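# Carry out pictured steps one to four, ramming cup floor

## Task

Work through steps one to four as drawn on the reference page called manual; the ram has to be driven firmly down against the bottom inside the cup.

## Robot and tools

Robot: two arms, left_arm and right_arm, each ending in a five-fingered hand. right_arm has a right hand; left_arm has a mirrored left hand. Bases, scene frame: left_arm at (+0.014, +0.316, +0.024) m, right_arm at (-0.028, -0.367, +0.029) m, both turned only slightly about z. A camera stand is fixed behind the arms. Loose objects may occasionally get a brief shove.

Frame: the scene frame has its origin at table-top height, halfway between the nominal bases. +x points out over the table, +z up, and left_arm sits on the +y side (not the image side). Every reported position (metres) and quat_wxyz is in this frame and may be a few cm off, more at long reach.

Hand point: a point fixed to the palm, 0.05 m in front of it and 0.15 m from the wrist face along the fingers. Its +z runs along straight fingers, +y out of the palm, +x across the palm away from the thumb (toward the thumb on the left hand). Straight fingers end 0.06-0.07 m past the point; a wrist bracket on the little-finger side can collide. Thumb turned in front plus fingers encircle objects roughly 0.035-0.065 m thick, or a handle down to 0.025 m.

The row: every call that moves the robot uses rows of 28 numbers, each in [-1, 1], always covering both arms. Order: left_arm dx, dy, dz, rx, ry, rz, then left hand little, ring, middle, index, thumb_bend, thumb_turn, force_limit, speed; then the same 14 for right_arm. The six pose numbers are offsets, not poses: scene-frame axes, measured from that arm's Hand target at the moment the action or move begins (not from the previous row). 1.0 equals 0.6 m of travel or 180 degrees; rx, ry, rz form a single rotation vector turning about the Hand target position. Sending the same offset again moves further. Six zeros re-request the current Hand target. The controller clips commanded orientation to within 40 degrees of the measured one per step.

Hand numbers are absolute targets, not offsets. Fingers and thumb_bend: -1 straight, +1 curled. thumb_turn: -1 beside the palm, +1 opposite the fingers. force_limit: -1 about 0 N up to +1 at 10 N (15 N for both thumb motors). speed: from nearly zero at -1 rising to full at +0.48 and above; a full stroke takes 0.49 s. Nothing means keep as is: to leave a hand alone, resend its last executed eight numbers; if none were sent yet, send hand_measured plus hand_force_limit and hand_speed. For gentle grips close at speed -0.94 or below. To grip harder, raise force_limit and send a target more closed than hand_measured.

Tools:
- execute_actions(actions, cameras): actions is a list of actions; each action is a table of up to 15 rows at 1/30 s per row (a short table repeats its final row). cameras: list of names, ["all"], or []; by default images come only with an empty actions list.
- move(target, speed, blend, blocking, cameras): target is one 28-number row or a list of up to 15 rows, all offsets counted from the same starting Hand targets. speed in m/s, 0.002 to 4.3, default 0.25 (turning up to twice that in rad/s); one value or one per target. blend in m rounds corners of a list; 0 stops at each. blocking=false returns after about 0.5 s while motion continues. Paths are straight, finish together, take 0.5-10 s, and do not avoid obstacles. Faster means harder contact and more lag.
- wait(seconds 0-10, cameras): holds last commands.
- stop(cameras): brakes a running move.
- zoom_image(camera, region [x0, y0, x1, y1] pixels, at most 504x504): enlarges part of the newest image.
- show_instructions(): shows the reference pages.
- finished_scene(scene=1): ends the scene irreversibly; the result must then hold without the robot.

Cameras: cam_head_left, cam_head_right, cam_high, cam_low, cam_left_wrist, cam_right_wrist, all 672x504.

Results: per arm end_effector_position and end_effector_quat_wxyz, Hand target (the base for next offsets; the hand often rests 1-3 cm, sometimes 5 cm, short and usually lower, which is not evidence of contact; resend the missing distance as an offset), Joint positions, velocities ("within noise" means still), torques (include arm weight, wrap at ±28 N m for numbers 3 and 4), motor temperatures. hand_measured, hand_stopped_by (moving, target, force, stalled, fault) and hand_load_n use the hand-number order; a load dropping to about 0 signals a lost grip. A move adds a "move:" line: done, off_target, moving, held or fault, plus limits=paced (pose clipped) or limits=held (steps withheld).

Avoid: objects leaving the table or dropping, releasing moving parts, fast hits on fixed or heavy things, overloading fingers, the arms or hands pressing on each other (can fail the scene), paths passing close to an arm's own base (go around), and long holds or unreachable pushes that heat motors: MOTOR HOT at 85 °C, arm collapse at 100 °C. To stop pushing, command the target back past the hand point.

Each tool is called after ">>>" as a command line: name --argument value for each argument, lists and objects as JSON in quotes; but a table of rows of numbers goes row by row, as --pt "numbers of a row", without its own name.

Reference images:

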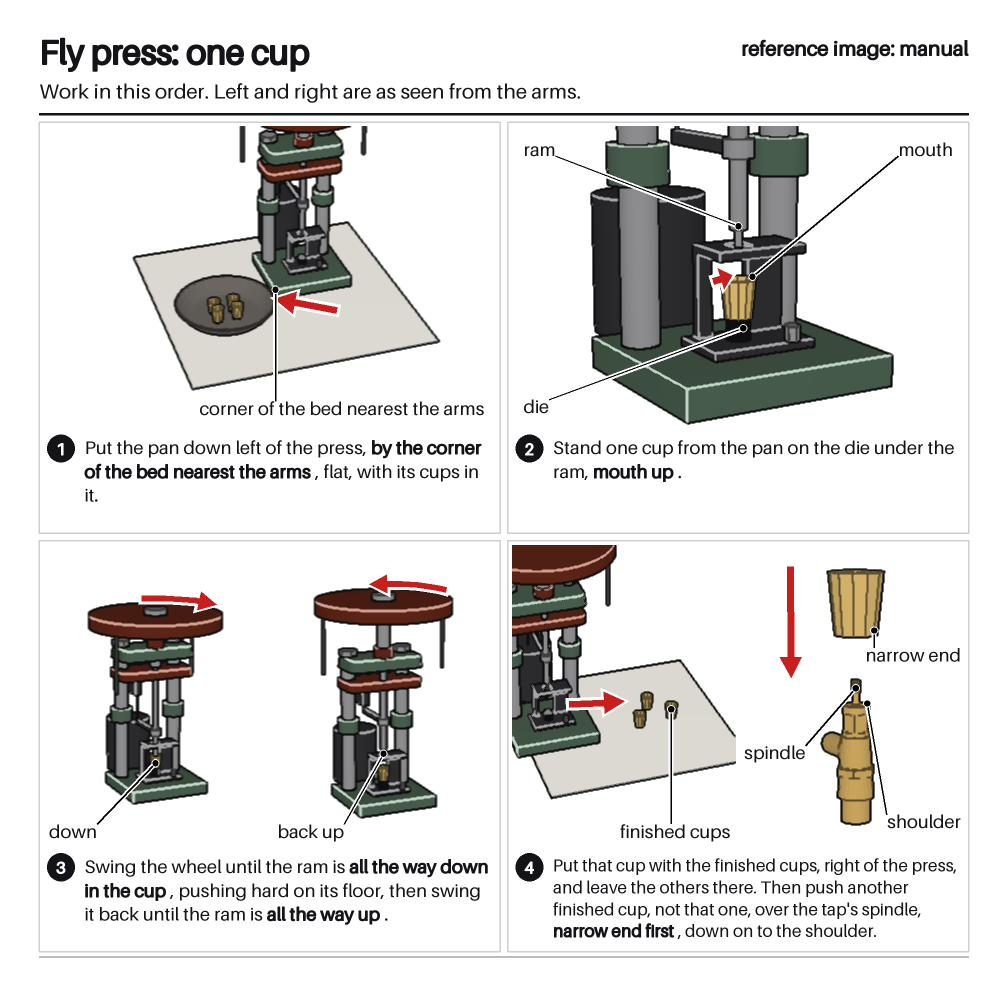

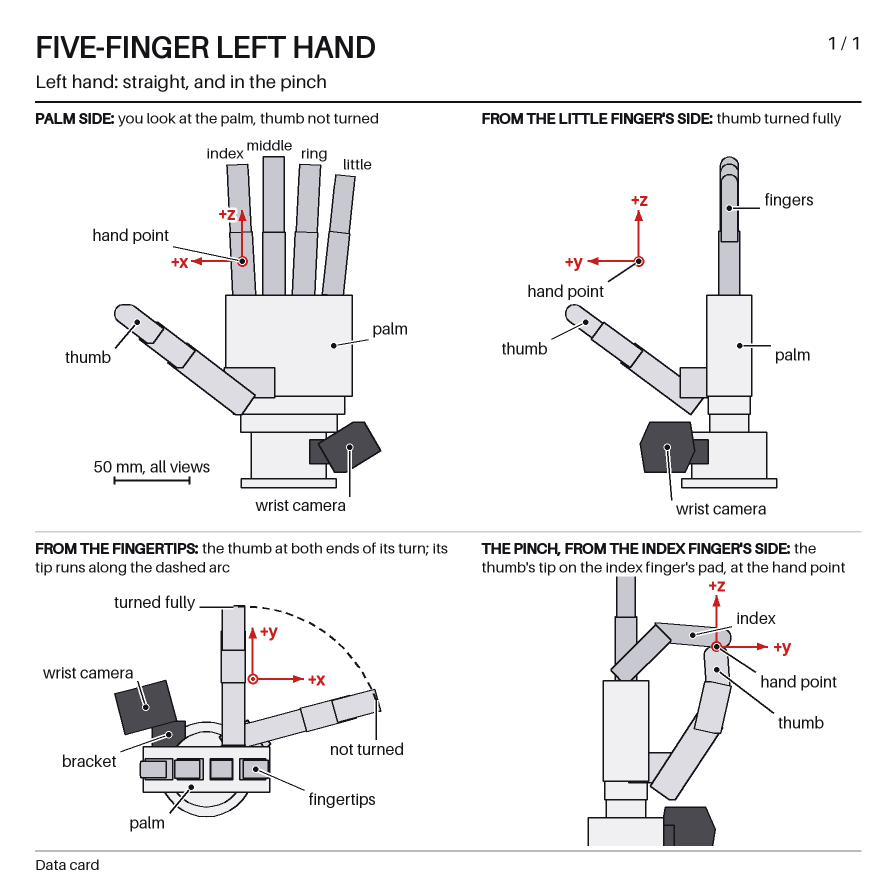

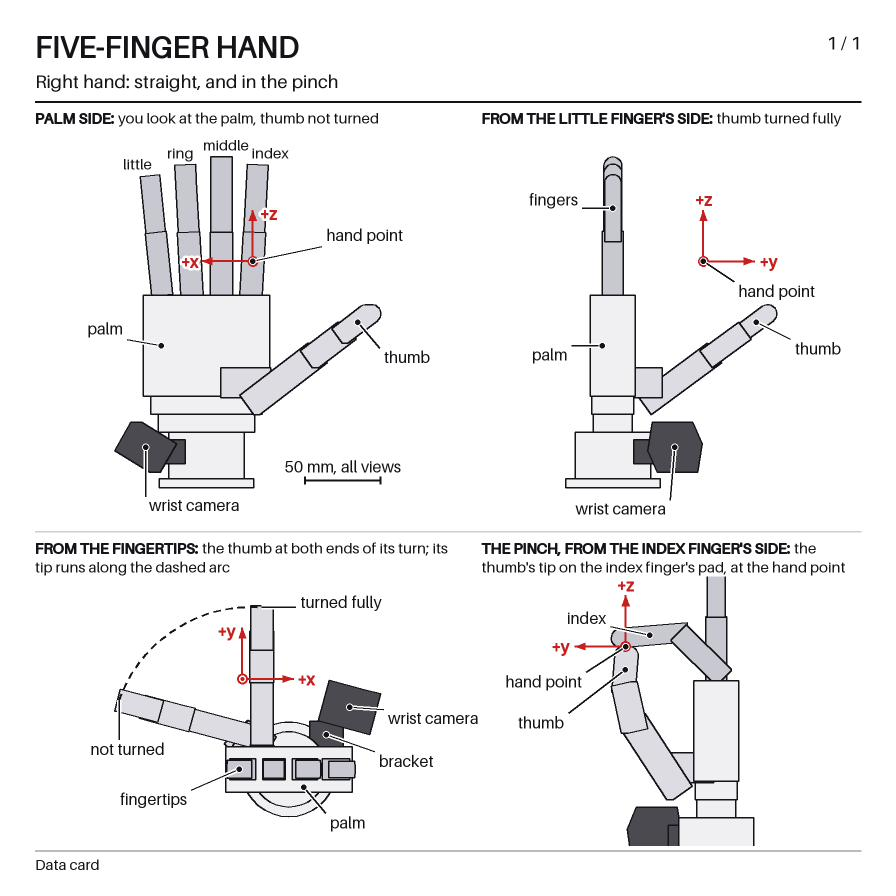

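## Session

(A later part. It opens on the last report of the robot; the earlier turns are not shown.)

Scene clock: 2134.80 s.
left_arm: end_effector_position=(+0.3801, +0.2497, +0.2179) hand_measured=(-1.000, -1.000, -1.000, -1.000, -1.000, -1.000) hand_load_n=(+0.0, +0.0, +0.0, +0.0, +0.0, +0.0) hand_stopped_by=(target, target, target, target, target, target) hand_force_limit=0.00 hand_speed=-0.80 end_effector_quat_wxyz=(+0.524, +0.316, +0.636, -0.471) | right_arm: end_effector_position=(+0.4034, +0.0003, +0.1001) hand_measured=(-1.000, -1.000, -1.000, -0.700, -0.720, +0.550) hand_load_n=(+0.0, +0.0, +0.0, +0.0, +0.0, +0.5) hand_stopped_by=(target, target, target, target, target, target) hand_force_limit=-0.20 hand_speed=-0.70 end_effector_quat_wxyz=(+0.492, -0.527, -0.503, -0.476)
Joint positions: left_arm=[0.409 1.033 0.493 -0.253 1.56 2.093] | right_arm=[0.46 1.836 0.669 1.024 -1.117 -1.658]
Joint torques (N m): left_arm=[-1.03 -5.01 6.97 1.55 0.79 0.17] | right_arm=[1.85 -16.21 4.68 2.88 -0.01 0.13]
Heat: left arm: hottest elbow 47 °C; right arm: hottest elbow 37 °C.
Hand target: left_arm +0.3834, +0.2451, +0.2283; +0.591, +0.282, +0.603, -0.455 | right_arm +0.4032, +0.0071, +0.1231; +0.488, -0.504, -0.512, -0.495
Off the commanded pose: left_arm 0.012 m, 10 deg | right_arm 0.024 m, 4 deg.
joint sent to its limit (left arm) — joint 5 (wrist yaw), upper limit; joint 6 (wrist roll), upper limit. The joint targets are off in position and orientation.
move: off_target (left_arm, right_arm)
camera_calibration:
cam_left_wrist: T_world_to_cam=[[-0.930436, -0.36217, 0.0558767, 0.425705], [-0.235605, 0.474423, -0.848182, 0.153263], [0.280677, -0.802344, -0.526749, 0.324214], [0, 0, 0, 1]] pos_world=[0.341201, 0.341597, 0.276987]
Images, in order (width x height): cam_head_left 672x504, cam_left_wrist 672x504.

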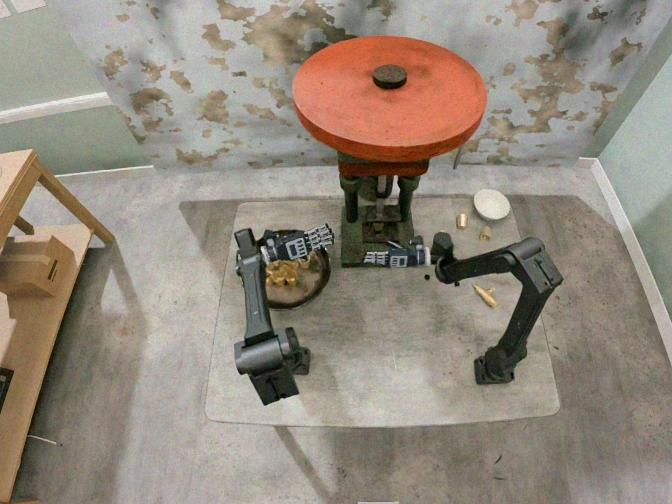

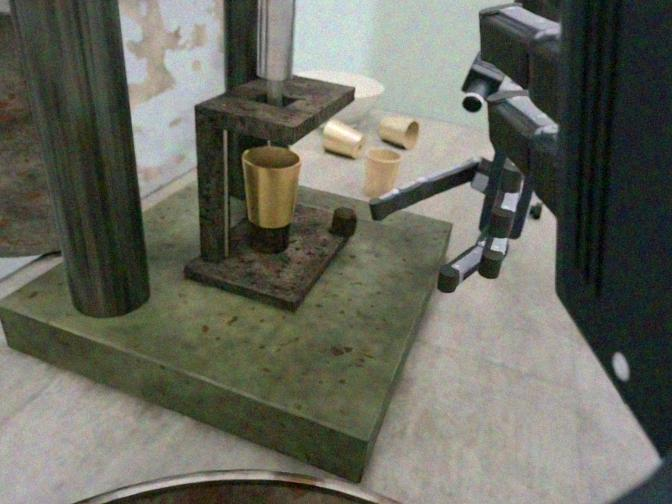

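>>> show_instructions

Reference images for this scene: manual, FIVE-FINGER LEFT HAND page 1, FIVE-FINGER HAND page 1.

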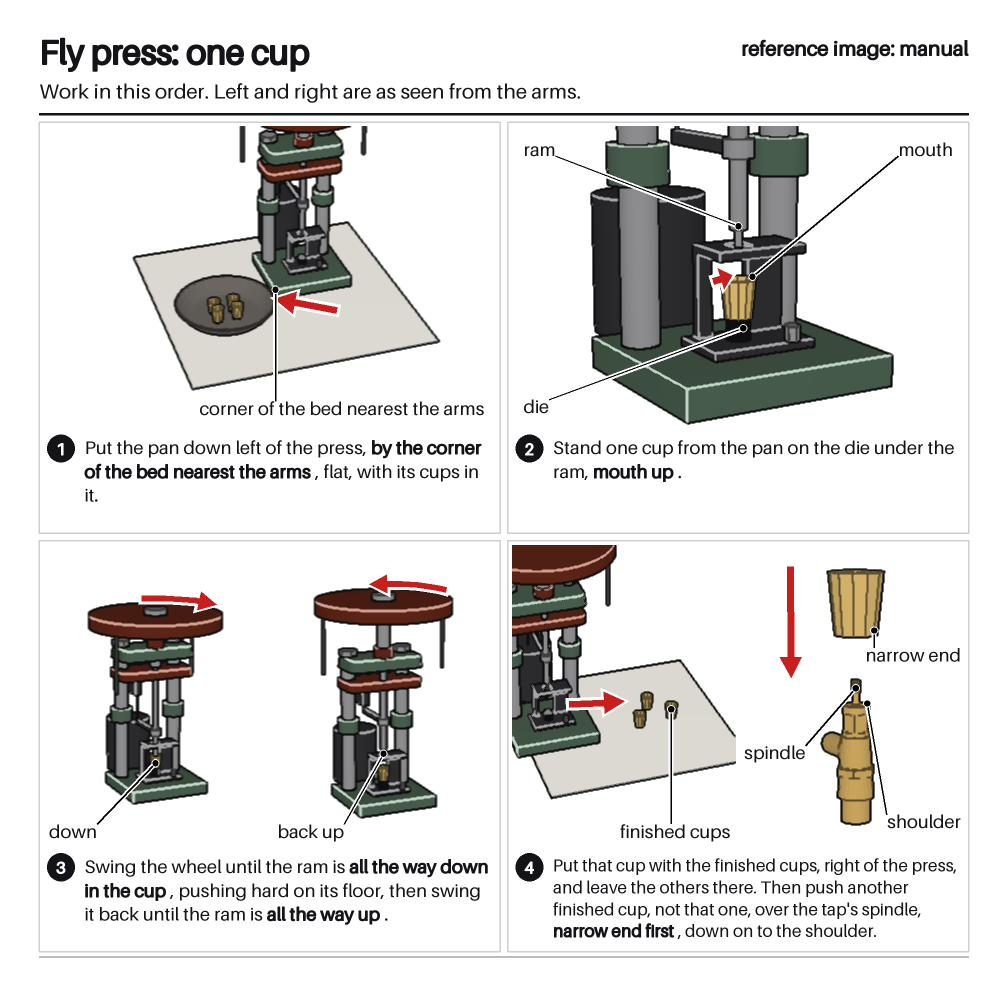

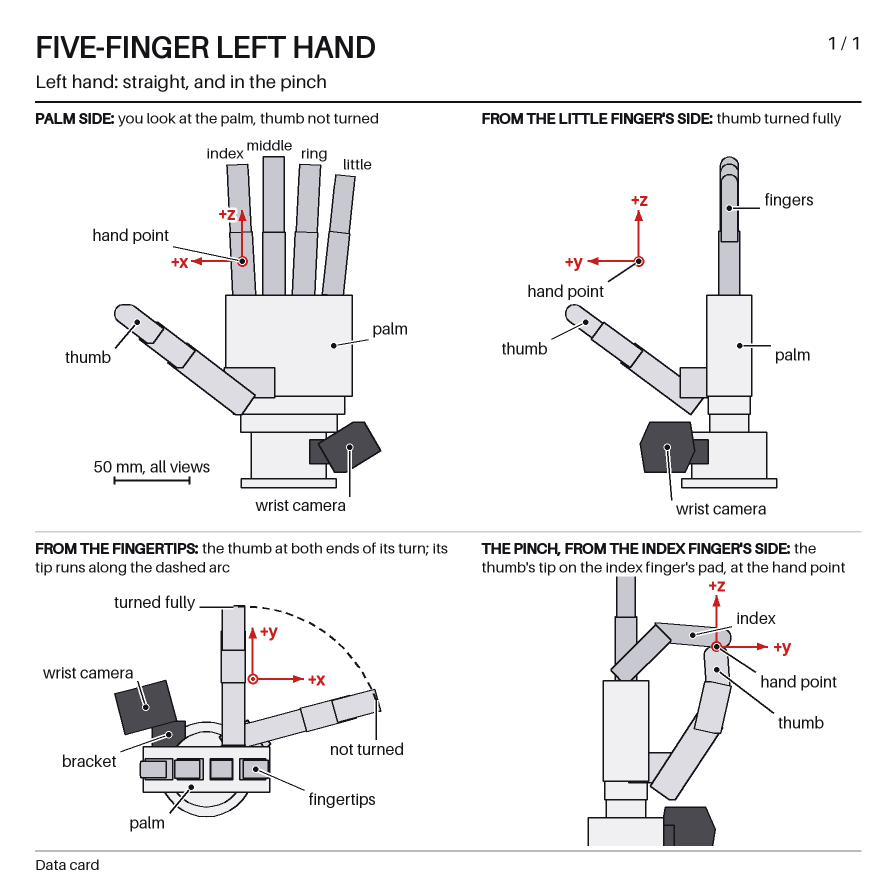

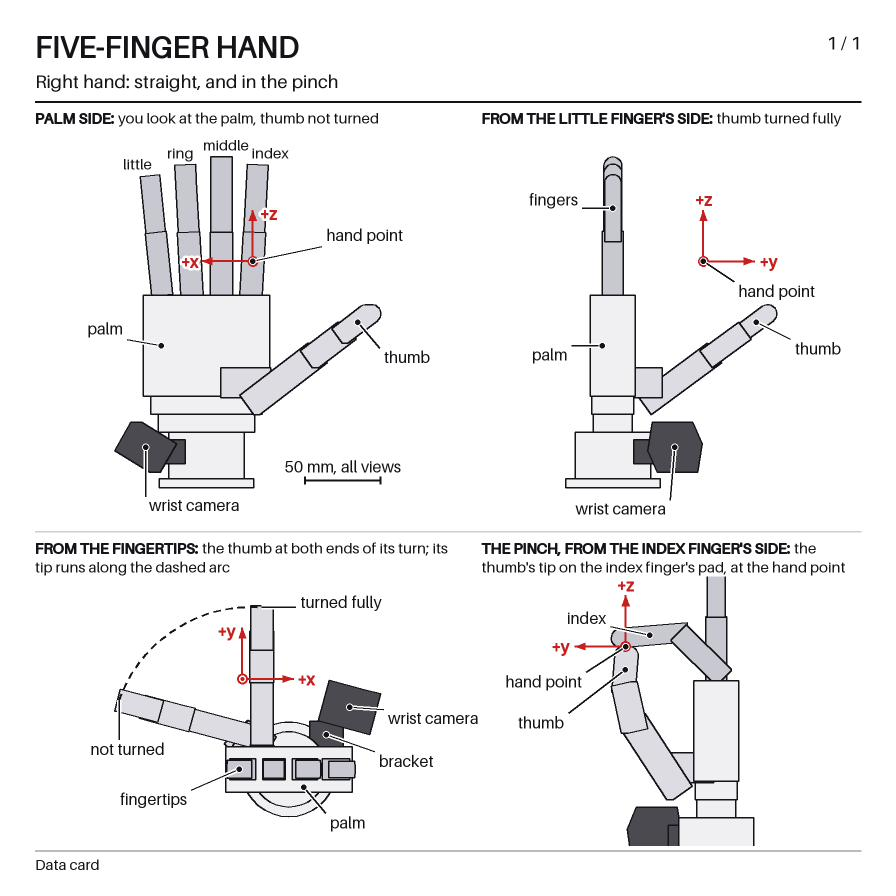

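>>> execute_actions --actions '[]' --cameras '["cam_low","cam_head_left","cam_head_right","cam_high"]'

>>> zoom_image --camera "cam_low" --region '[260, 0, 500, 240]'

>>> zoom_image --camera "cam_head_left" --region '[280, 30, 500, 240]'

>>> zoom_image --camera "cam_head_right" --region '[260, 30, 480, 240]'

Scene clock: 2167.17 s.
left_arm: end_effector_position=(+0.3801, +0.2497, +0.2179) hand_measured=(-1.000, -1.000, -1.000, -1.000, -1.000, -1.000) hand_load_n=(-0.5, +0.0, +0.0, +0.0, +0.0, +0.0) hand_stopped_by=(target, target, target, target, target, target) hand_force_limit=0.00 hand_speed=-0.80 end_effector_quat_wxyz=(+0.524, +0.316, +0.636, -0.471) | right_arm: end_effector_position=(+0.4034, +0.0003, +0.1001) hand_measured=(-1.000, -1.000, -1.000, -0.700, -0.720, +0.550) hand_load_n=(+0.0, +0.0, +0.0, +0.0, +0.0, +0.0) hand_stopped_by=(target, target, target, target, target, target) hand_force_limit=-0.20 hand_speed=-0.70 end_effector_quat_wxyz=(+0.492, -0.527, -0.503, -0.476)
Joint positions: left_arm=[0.409 1.033 0.493 -0.253 1.56 2.093] | right_arm=[0.46 1.836 0.669 1.024 -1.117 -1.658]
Joint velocities: within noise
Joint torques (N m): left_arm=[-0.97 -5.07 6.95 1.57 0.79 0.18] | right_arm=[1.9 -16.03 4.64 2.93 -0.01 0.15]
Motor temperatures (°C): left_arm=[30 30 46 28 28 28] | right_arm=[25 33 36 29 26 29]
Heat: left arm: hottest elbow 46 °C; right arm: hottest elbow 36 °C.
Hand target: left_arm +0.3834, +0.2451, +0.2283; +0.591, +0.282, +0.603, -0.455 | right_arm +0.4032, +0.0071, +0.1231; +0.488, -0.504, -0.512, -0.495
Off the commanded pose: left_arm 0.012 m, 10 deg | right_arm 0.024 m, 4 deg.
Images, in order (width x height): cam_head_left 672x504, cam_head_right 672x504, cam_high 672x504, cam_low 672x504.

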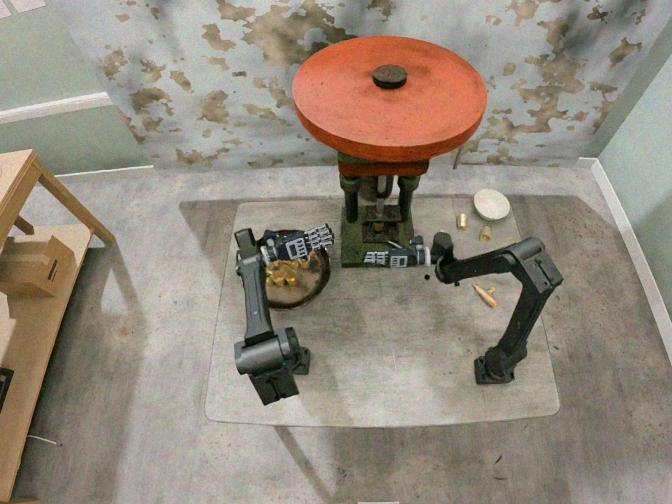

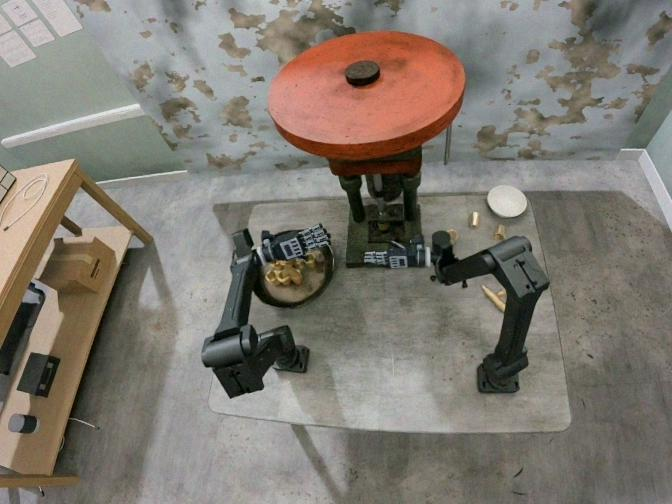

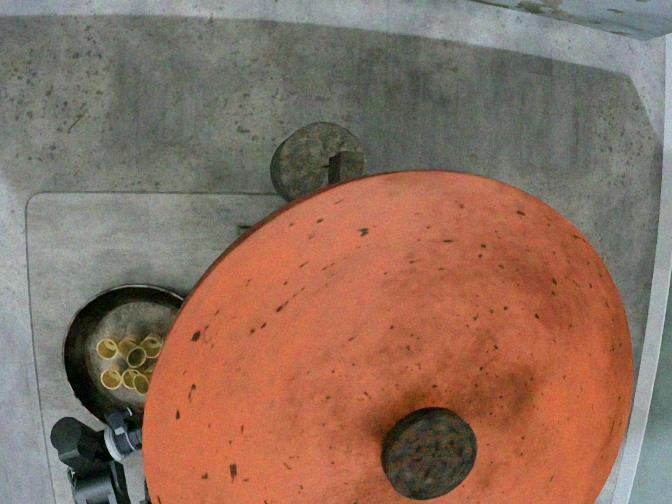

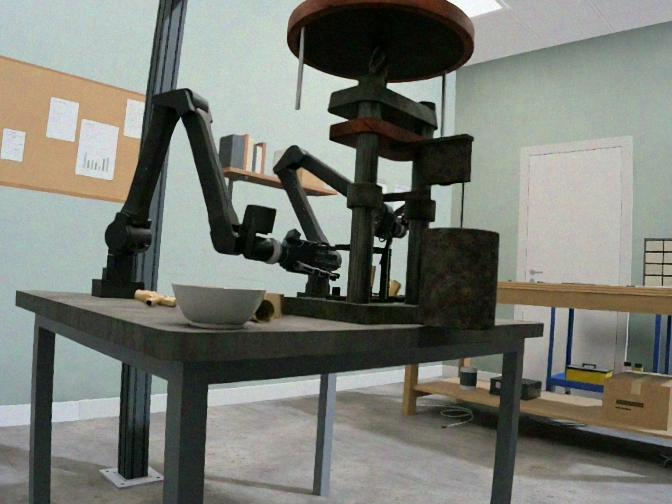

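Scaled by 2.100.

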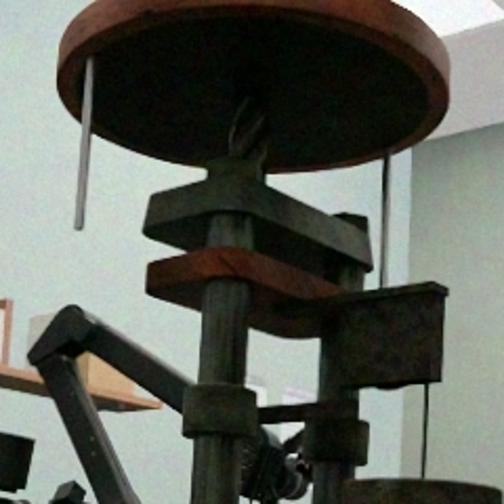

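Scaled by 2.291.

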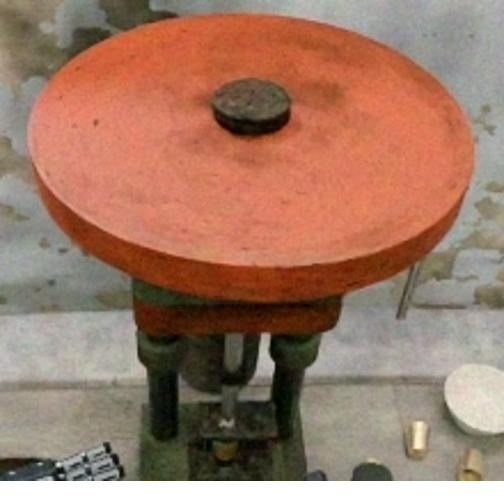

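Scaled by 2.291.

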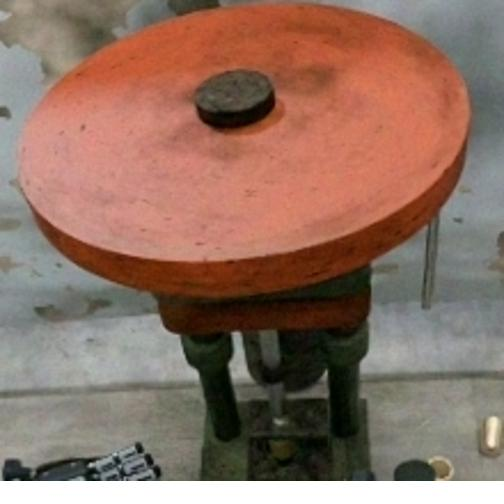

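>>> zoom_image --camera "cam_low" --region '[345, 30, 415, 100]'

Scaled by 7.200.

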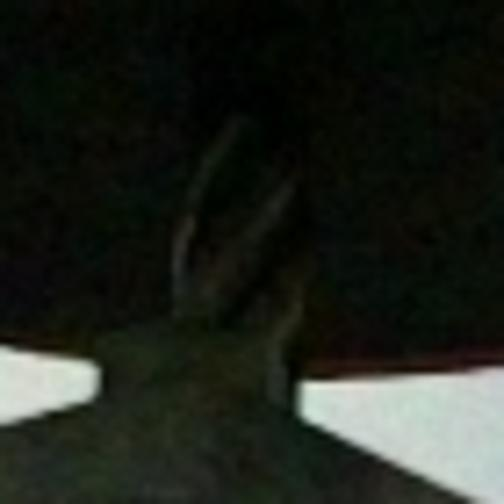

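>>> move --pt "0 0 0 0 0 0 -1 -1 -1 -1 -1 -1 0.0 -0.8 -0.208 -0.21 0.38 0.205 0.474 -0.2027 -1 -1 -1 -1 -1 1.0 -0.2 0.0" --pt "0 0 0 0 0 0 -1 -1 -1 -1 -1 -1 0.0 -0.8 -0.255 -0.38 0.55 -0.699 -0.700 0.006 -1 -1 -1 -1 -1 1.0 -0.2 0.0" --speed '[0.2,0.2]' --blend 0.03 --cameras '["cam_right_wrist","cam_head_left","cam_low"]'

Scene clock: 2297.03 s.
left_arm: end_effector_position=(+0.3801, +0.2497, +0.2179) hand_measured=(-1.000, -1.000, -1.000, -1.000, -1.000, -1.000) hand_load_n=(+0.0, +0.0, +0.0, +0.0, +0.0, +0.0) hand_stopped_by=(target, target, target, target, target, target) hand_force_limit=0.00 hand_speed=-0.80 end_effector_quat_wxyz=(+0.524, +0.316, +0.636, -0.471) | right_arm: end_effector_position=(+0.2549, -0.2186, +0.4177) hand_measured=(-1.000, -1.000, -1.000, -1.000, -1.000, +1.000) hand_load_n=(+0.0, +0.0, +0.0, +0.0, +0.0, +0.0) hand_stopped_by=(target, target, target, target, target, target) hand_force_limit=-0.20 hand_speed=0.00 end_effector_quat_wxyz=(+0.696, -0.019, +0.718, -0.020)
Joint positions: left_arm=[0.409 1.033 0.493 -0.253 1.56 2.093] | right_arm=[0.802 0.267 0.464 -0.241 0.787 1.548]
Joint torques (N m): left_arm=[-0.97 -4.95 6.97 1.55 0.79 0.18] | right_arm=[1.9 -0.67 14.38 1.14 0.12 0.32]
Heat: left arm: hottest elbow 46 °C; right arm: hottest elbow 35 °C.
Hand target: left_arm +0.3834, +0.2451, +0.2283; +0.591, +0.282, +0.603, -0.455 | right_arm +0.2502, -0.2209, +0.4531; +0.707, +0.000, +0.707, +0.000
Off the commanded pose: left_arm 0.012 m, 10 deg | right_arm 0.036 m, 4 deg.
joint sent to its limit (left arm) — joint 5 (wrist yaw), upper limit; joint 6 (wrist roll), upper limit. The joint targets are off in position and orientation.
move: off_target (left_arm, right_arm)
camera_calibration:
cam_right_wrist: T_world_to_cam=[[0.0113641, 0.950942, -0.309161, 0.337698], [-0.469354, 0.278078, 0.838081, -0.166246], [0.882937, 0.135582, 0.449489, -0.266468], [0, 0, 0, 1]] pos_world=[0.153409, -0.238773, 0.363505]
Images, in order (width x height): cam_head_left 672x504, cam_low 672x504, cam_right_wrist 672x504.

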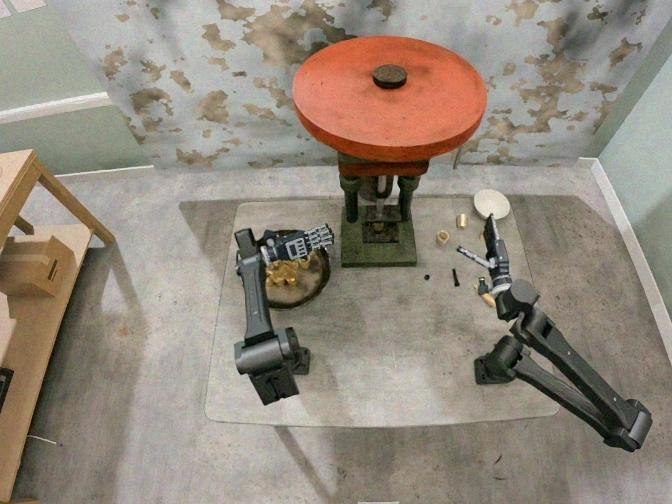

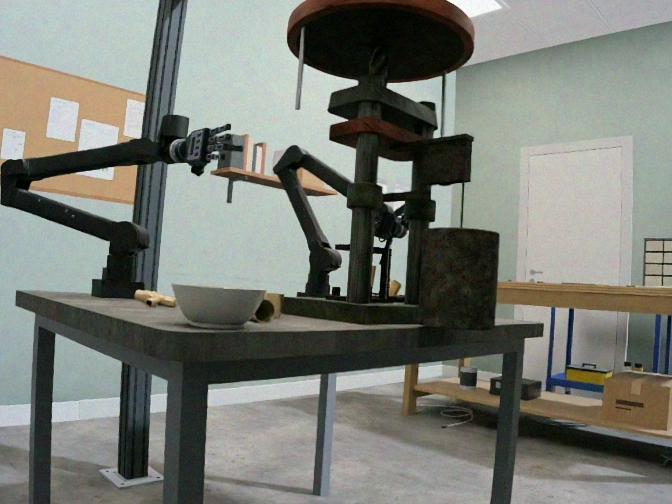

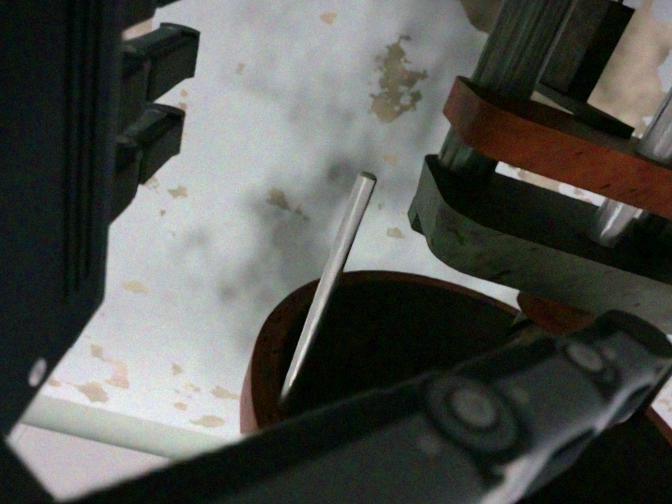

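>>> execute_actions --actions '[]' --cameras '["cam_head_left","cam_right_wrist","cam_left_wrist","cam_low"]'

Scene clock: 2325.27 s.
left_arm: end_effector_position=(+0.3801, +0.2497, +0.2179) hand_measured=(-1.000, -1.000, -1.000, -1.000, -1.000, -1.000) hand_load_n=(+0.0, +0.0, +0.0, +0.0, +0.0, +0.0) hand_stopped_by=(target, target, target, target, target, target) hand_force_limit=0.00 hand_speed=-0.80 end_effector_quat_wxyz=(+0.524, +0.316, +0.636, -0.471) | right_arm: end_effector_position=(+0.2549, -0.2186, +0.4177) hand_measured=(-1.000, -1.000, -1.000, -1.000, -1.000, +1.000) hand_load_n=(+0.0, +0.0, +0.0, +0.0, +0.0, +0.0) hand_stopped_by=(target, target, target, target, target, target) hand_force_limit=-0.20 hand_speed=0.00 end_effector_quat_wxyz=(+0.696, -0.019, +0.718, -0.020)
Joint positions: left_arm=[0.409 1.033 0.493 -0.253 1.56 2.093] | right_arm=[0.802 0.267 0.464 -0.241 0.787 1.548]
Joint velocities: within noise
Joint torques (N m): left_arm=[-0.97 -4.95 6.95 1.57 0.79 0.17] | right_arm=[2.02 -0.62 14.42 1.13 0.11 0.32]
Motor temperatures (°C): left_arm=[30 30 46 28 29 28] | right_arm=[25 32 39 29 26 29]
Heat: left arm: hottest elbow 46 °C; right arm: hottest elbow 39 °C.
Hand target: left_arm +0.3834, +0.2451, +0.2283; +0.591, +0.282, +0.603, -0.455 | right_arm +0.2502, -0.2209, +0.4531; +0.707, +0.000, +0.707, +0.000
Off the commanded pose: left_arm 0.012 m, 10 deg | right_arm 0.036 m, 4 deg.
camera_calibration:
cam_left_wrist: T_world_to_cam=[[-0.930436, -0.36217, 0.0558767, 0.425705], [-0.235605, 0.474423, -0.848182, 0.153263], [0.280677, -0.802344, -0.526749, 0.324214], [0, 0, 0, 1]] pos_world=[0.341201, 0.341597, 0.276987]
cam_right_wrist: T_world_to_cam=[[0.0113641, 0.950942, -0.309161, 0.337698], [-0.469354, 0.278078, 0.838081, -0.166246], [0.882937, 0.135582, 0.449489, -0.266468], [0, 0, 0, 1]] pos_world=[0.153409, -0.238773, 0.363505]
Images, in order (width x height): cam_head_left 672x504, cam_low 672x504, cam_left_wrist 672x504, cam_right_wrist 672x504.

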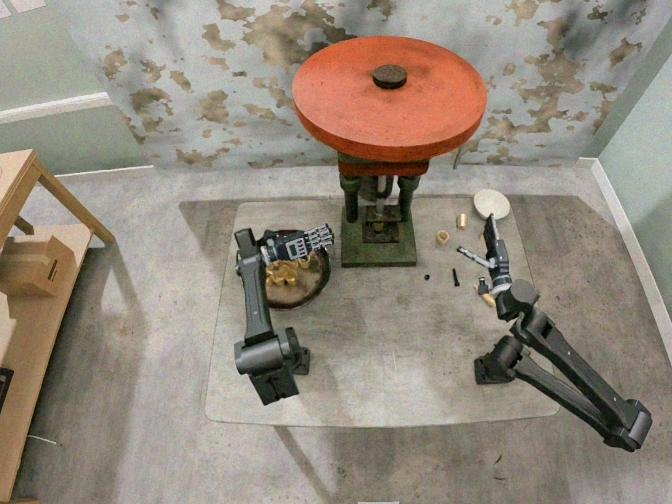

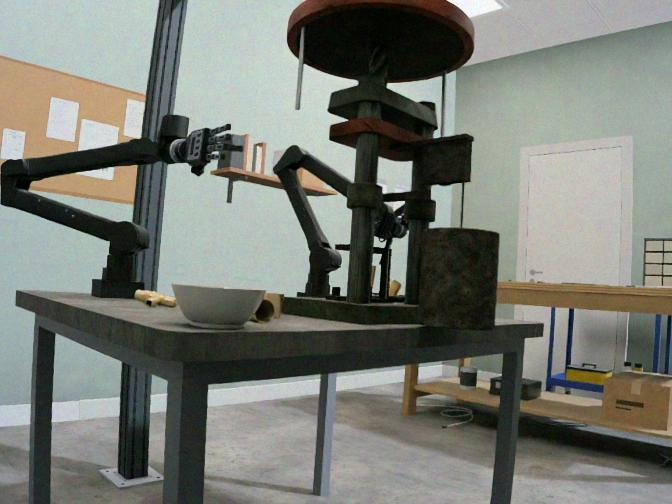

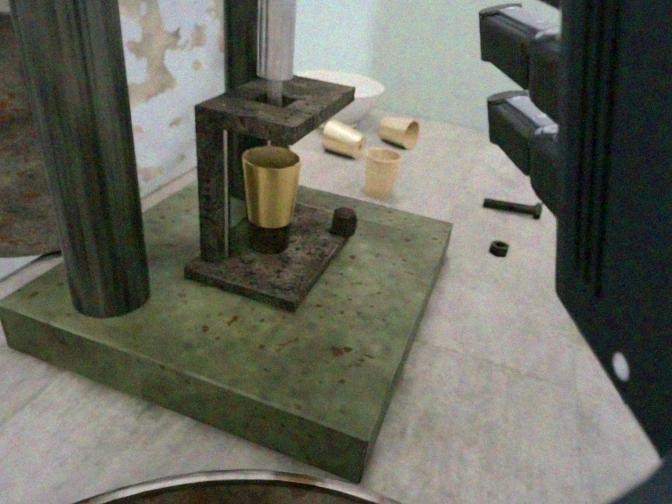

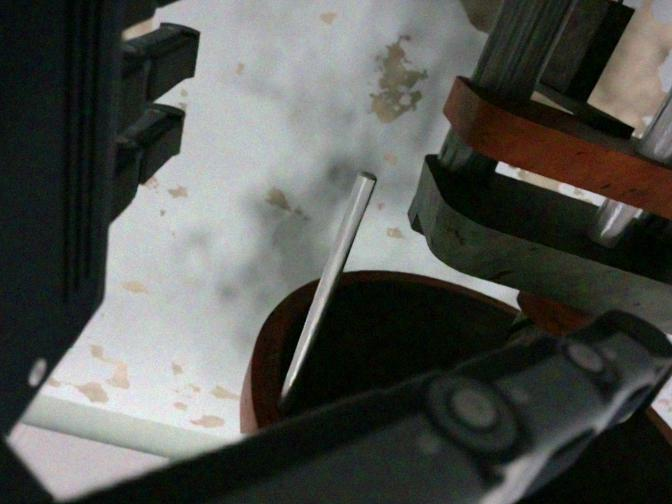

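>>> move --target '[0,0,0,0,0,0,-1,-1,-1,-1,-1,-1,0.0,-0.8,0.1513,0.0032,0.1865,0,0,0.1389,-1,-1,-1,-1,-1,1.0,-0.2,0.0]' --speed 0.12 --cameras '["cam_head_left","cam_right_wrist","cam_head_right"]'

Scene clock: 2496.80 s.
left_arm: end_effector_position=(+0.3801, +0.2497, +0.2179) hand_measured=(-1.000, -1.000, -1.000, -1.000, -1.000, -1.000) hand_load_n=(+0.0, +0.0, +0.0, +0.0, +0.0, +0.0) hand_stopped_by=(target, target, target, target, target, target) hand_force_limit=0.00 hand_speed=-0.80 end_effector_quat_wxyz=(+0.524, +0.316, +0.636, -0.471) | right_arm: end_effector_position=(+0.3452, -0.2187, +0.5190) hand_measured=(-1.000, -1.000, -1.000, -1.000, -1.000, +1.000) hand_load_n=(+0.0, +0.0, +0.0, +0.0, +0.0, +0.0) hand_stopped_by=(target, target, target, target, target, target) hand_force_limit=-0.20 hand_speed=0.00 end_effector_quat_wxyz=(+0.660, -0.153, +0.720, +0.149)
Joint positions: left_arm=[0.409 1.033 0.493 -0.253 1.56 2.093] | right_arm=[0.072 0.676 0.838 -0.253 -0.374 1.549]
Joint torques (N m): left_arm=[-1.03 -5.01 6.97 1.58 0.79 0.18] | right_arm=[0.56 -3.55 14.65 3.37 -0.43 0.32]
Motor temperatures (°C): left_arm=[30 29 45 28 29 28] | right_arm=[25 30 49 29 26 29]
Heat: left arm: hottest elbow 45 °C; right arm: hottest elbow 49 °C.
Hand target: left_arm +0.3834, +0.2451, +0.2283; +0.591, +0.282, +0.603, -0.455 | right_arm +0.3410, -0.2189, +0.5650; +0.691, -0.153, +0.690, +0.154
Off the commanded pose: left_arm 0.012 m, 10 deg | right_arm 0.046 m, 5 deg.
joint sent to its limit (left arm) — joint 5 (wrist yaw), upper limit; joint 6 (wrist roll), upper limit. The joint targets are off in position and orientation.
move: off_target (left_arm, right_arm)
camera_calibration:
cam_right_wrist: T_world_to_cam=[[-0.406648, 0.879881, -0.245858, 0.463862], [-0.476612, 0.0252692, 0.87875, -0.282648], [0.779409, 0.474521, 0.409086, -0.260922], [0, 0, 0, 1]] pos_world=[0.25728, -0.277188, 0.46916]
Images, in order (width x height): cam_head_left 672x504, cam_head_right 672x504, cam_right_wrist 672x504.

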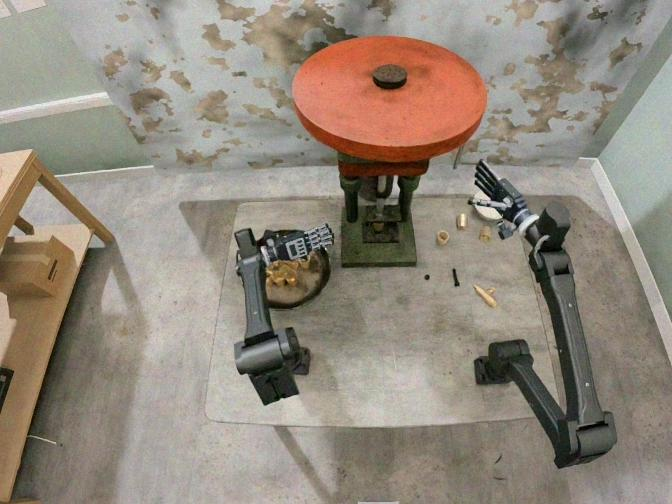

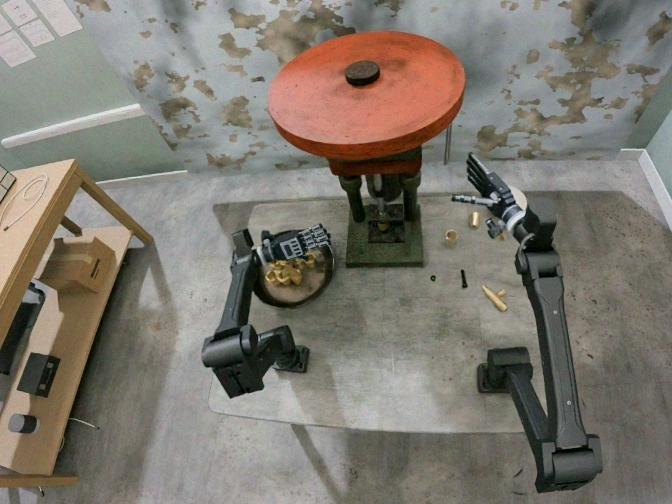

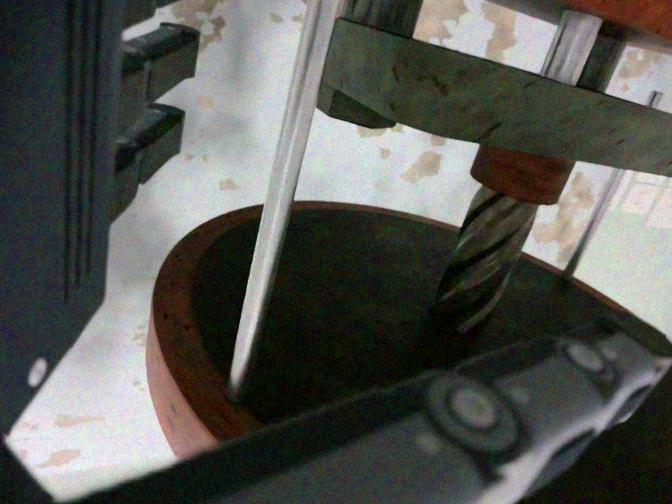

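>>> zoom_image --camera "cam_head_left" --region '[420, 110, 540, 230]'

>>> zoom_image --camera "cam_head_right" --region '[410, 100, 530, 220]'

Scaled by 4.200.

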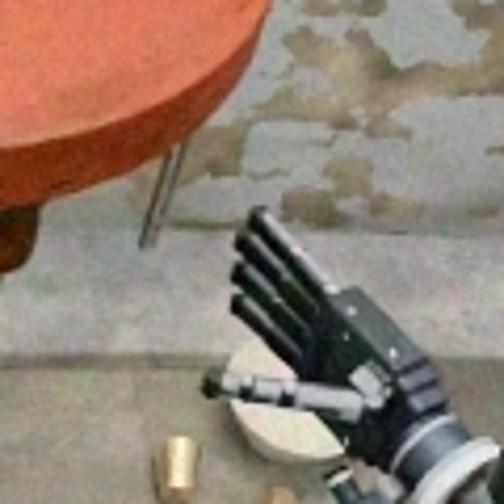

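Scaled by 4.200.

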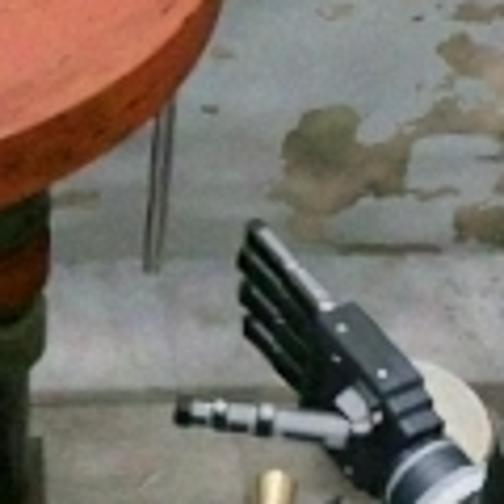

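>>> move --target '[0,0,0,0,0,0,-1,-1,-1,-1,-1,-1,0.0,-0.8,0.2347,0.1128,0.0183,0.0093,-0.02,0,-1,-1,-1,-1,-1,1.0,-0.2,0.0]' --speed 0.06 --cameras '["cam_head_left","cam_right_wrist","cam_head_right","cam_low"]'

Scene clock: 2541.67 s.
left_arm: end_effector_position=(+0.3801, +0.2497, +0.2179) hand_measured=(-1.000, -1.000, -1.000, -1.000, -1.000, -1.000) hand_load_n=(+0.0, +0.0, +0.0, +0.0, +0.0, +0.0) hand_stopped_by=(target, target, target, target, target, target) hand_force_limit=0.00 hand_speed=-0.80 end_effector_quat_wxyz=(+0.524, +0.316, +0.636, -0.471) | right_arm: end_effector_position=(+0.4808, -0.1575, +0.5299) hand_measured=(-1.000, -1.000, -1.000, -1.000, -1.000, +1.000) hand_load_n=(+0.0, +0.0, +0.0, +0.5, +0.0, +0.0) hand_stopped_by=(target, target, target, target, target, target) hand_force_limit=-0.20 hand_speed=0.00 end_effector_quat_wxyz=(+0.685, -0.154, +0.696, +0.150)
Joint positions: left_arm=[0.409 1.033 0.493 -0.253 1.56 2.093] | right_arm=[0.22 1.095 1.034 0.043 -0.23 1.565]
Joint torques (N m): left_arm=[-1.08 -5.01 6.95 1.57 0.79 0.17] | right_arm=[1.96 -8.59 14.84 3.45 0.09 0.32]
Motor temperatures (°C): left_arm=[30 29 45 28 29 28] | right_arm=[25 30 55 29 26 29]
Heat: left arm: hottest elbow 45 °C; right arm: hottest elbow 55 °C.
Hand target: left_arm +0.3834, +0.2451, +0.2283; +0.591, +0.282, +0.603, -0.455 | right_arm +0.4818, -0.1513, +0.5760; +0.714, -0.147, +0.666, +0.159
Off the commanded pose: left_arm 0.012 m, 10 deg | right_arm 0.047 m, 5 deg.
joint sent to its limit (left arm) — joint 5 (wrist yaw), upper limit; joint 6 (wrist roll), upper limit. The joint targets are off in position and orientation.
move: off_target (left_arm, right_arm)
camera_calibration:
cam_right_wrist: T_world_to_cam=[[-0.391687, 0.88289, -0.259012, 0.46818], [-0.534784, 0.0106201, 0.844922, -0.185638], [0.748723, 0.46946, 0.467996, -0.417311], [0, 0, 0, 1]] pos_world=[0.396555, -0.215469, 0.473414]
Images, in order (width x height): cam_head_left 672x504, cam_head_right 672x504, cam_low 672x504, cam_right_wrist 672x504.

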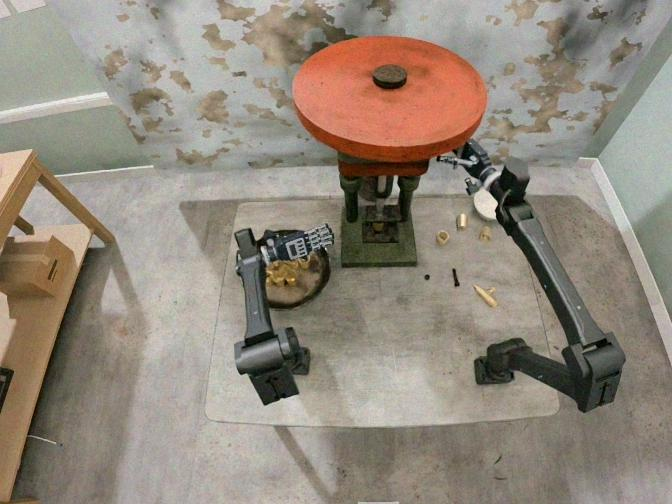

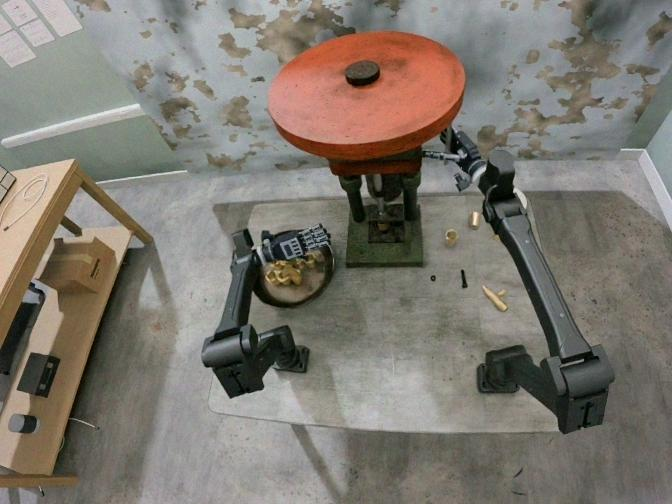

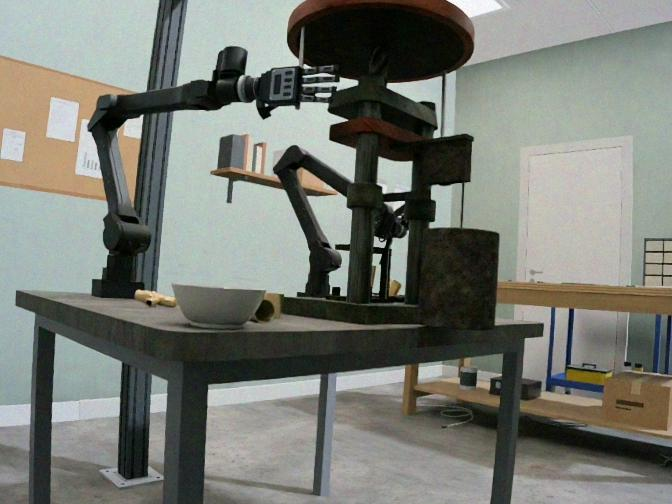

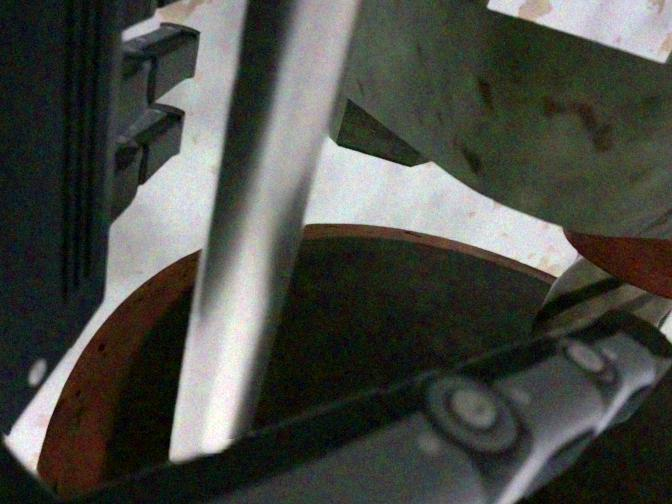

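>>> zoom_image --camera "cam_right_wrist" --region '[100, 0, 450, 504]'

>>> zoom_image --camera "cam_low" --region '[230, 0, 400, 130]'

Scaled by 1.000.

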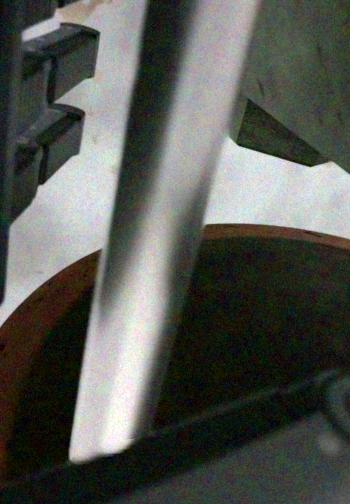

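Scaled by 2.965.

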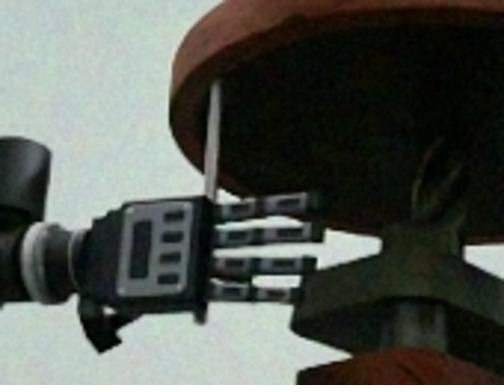

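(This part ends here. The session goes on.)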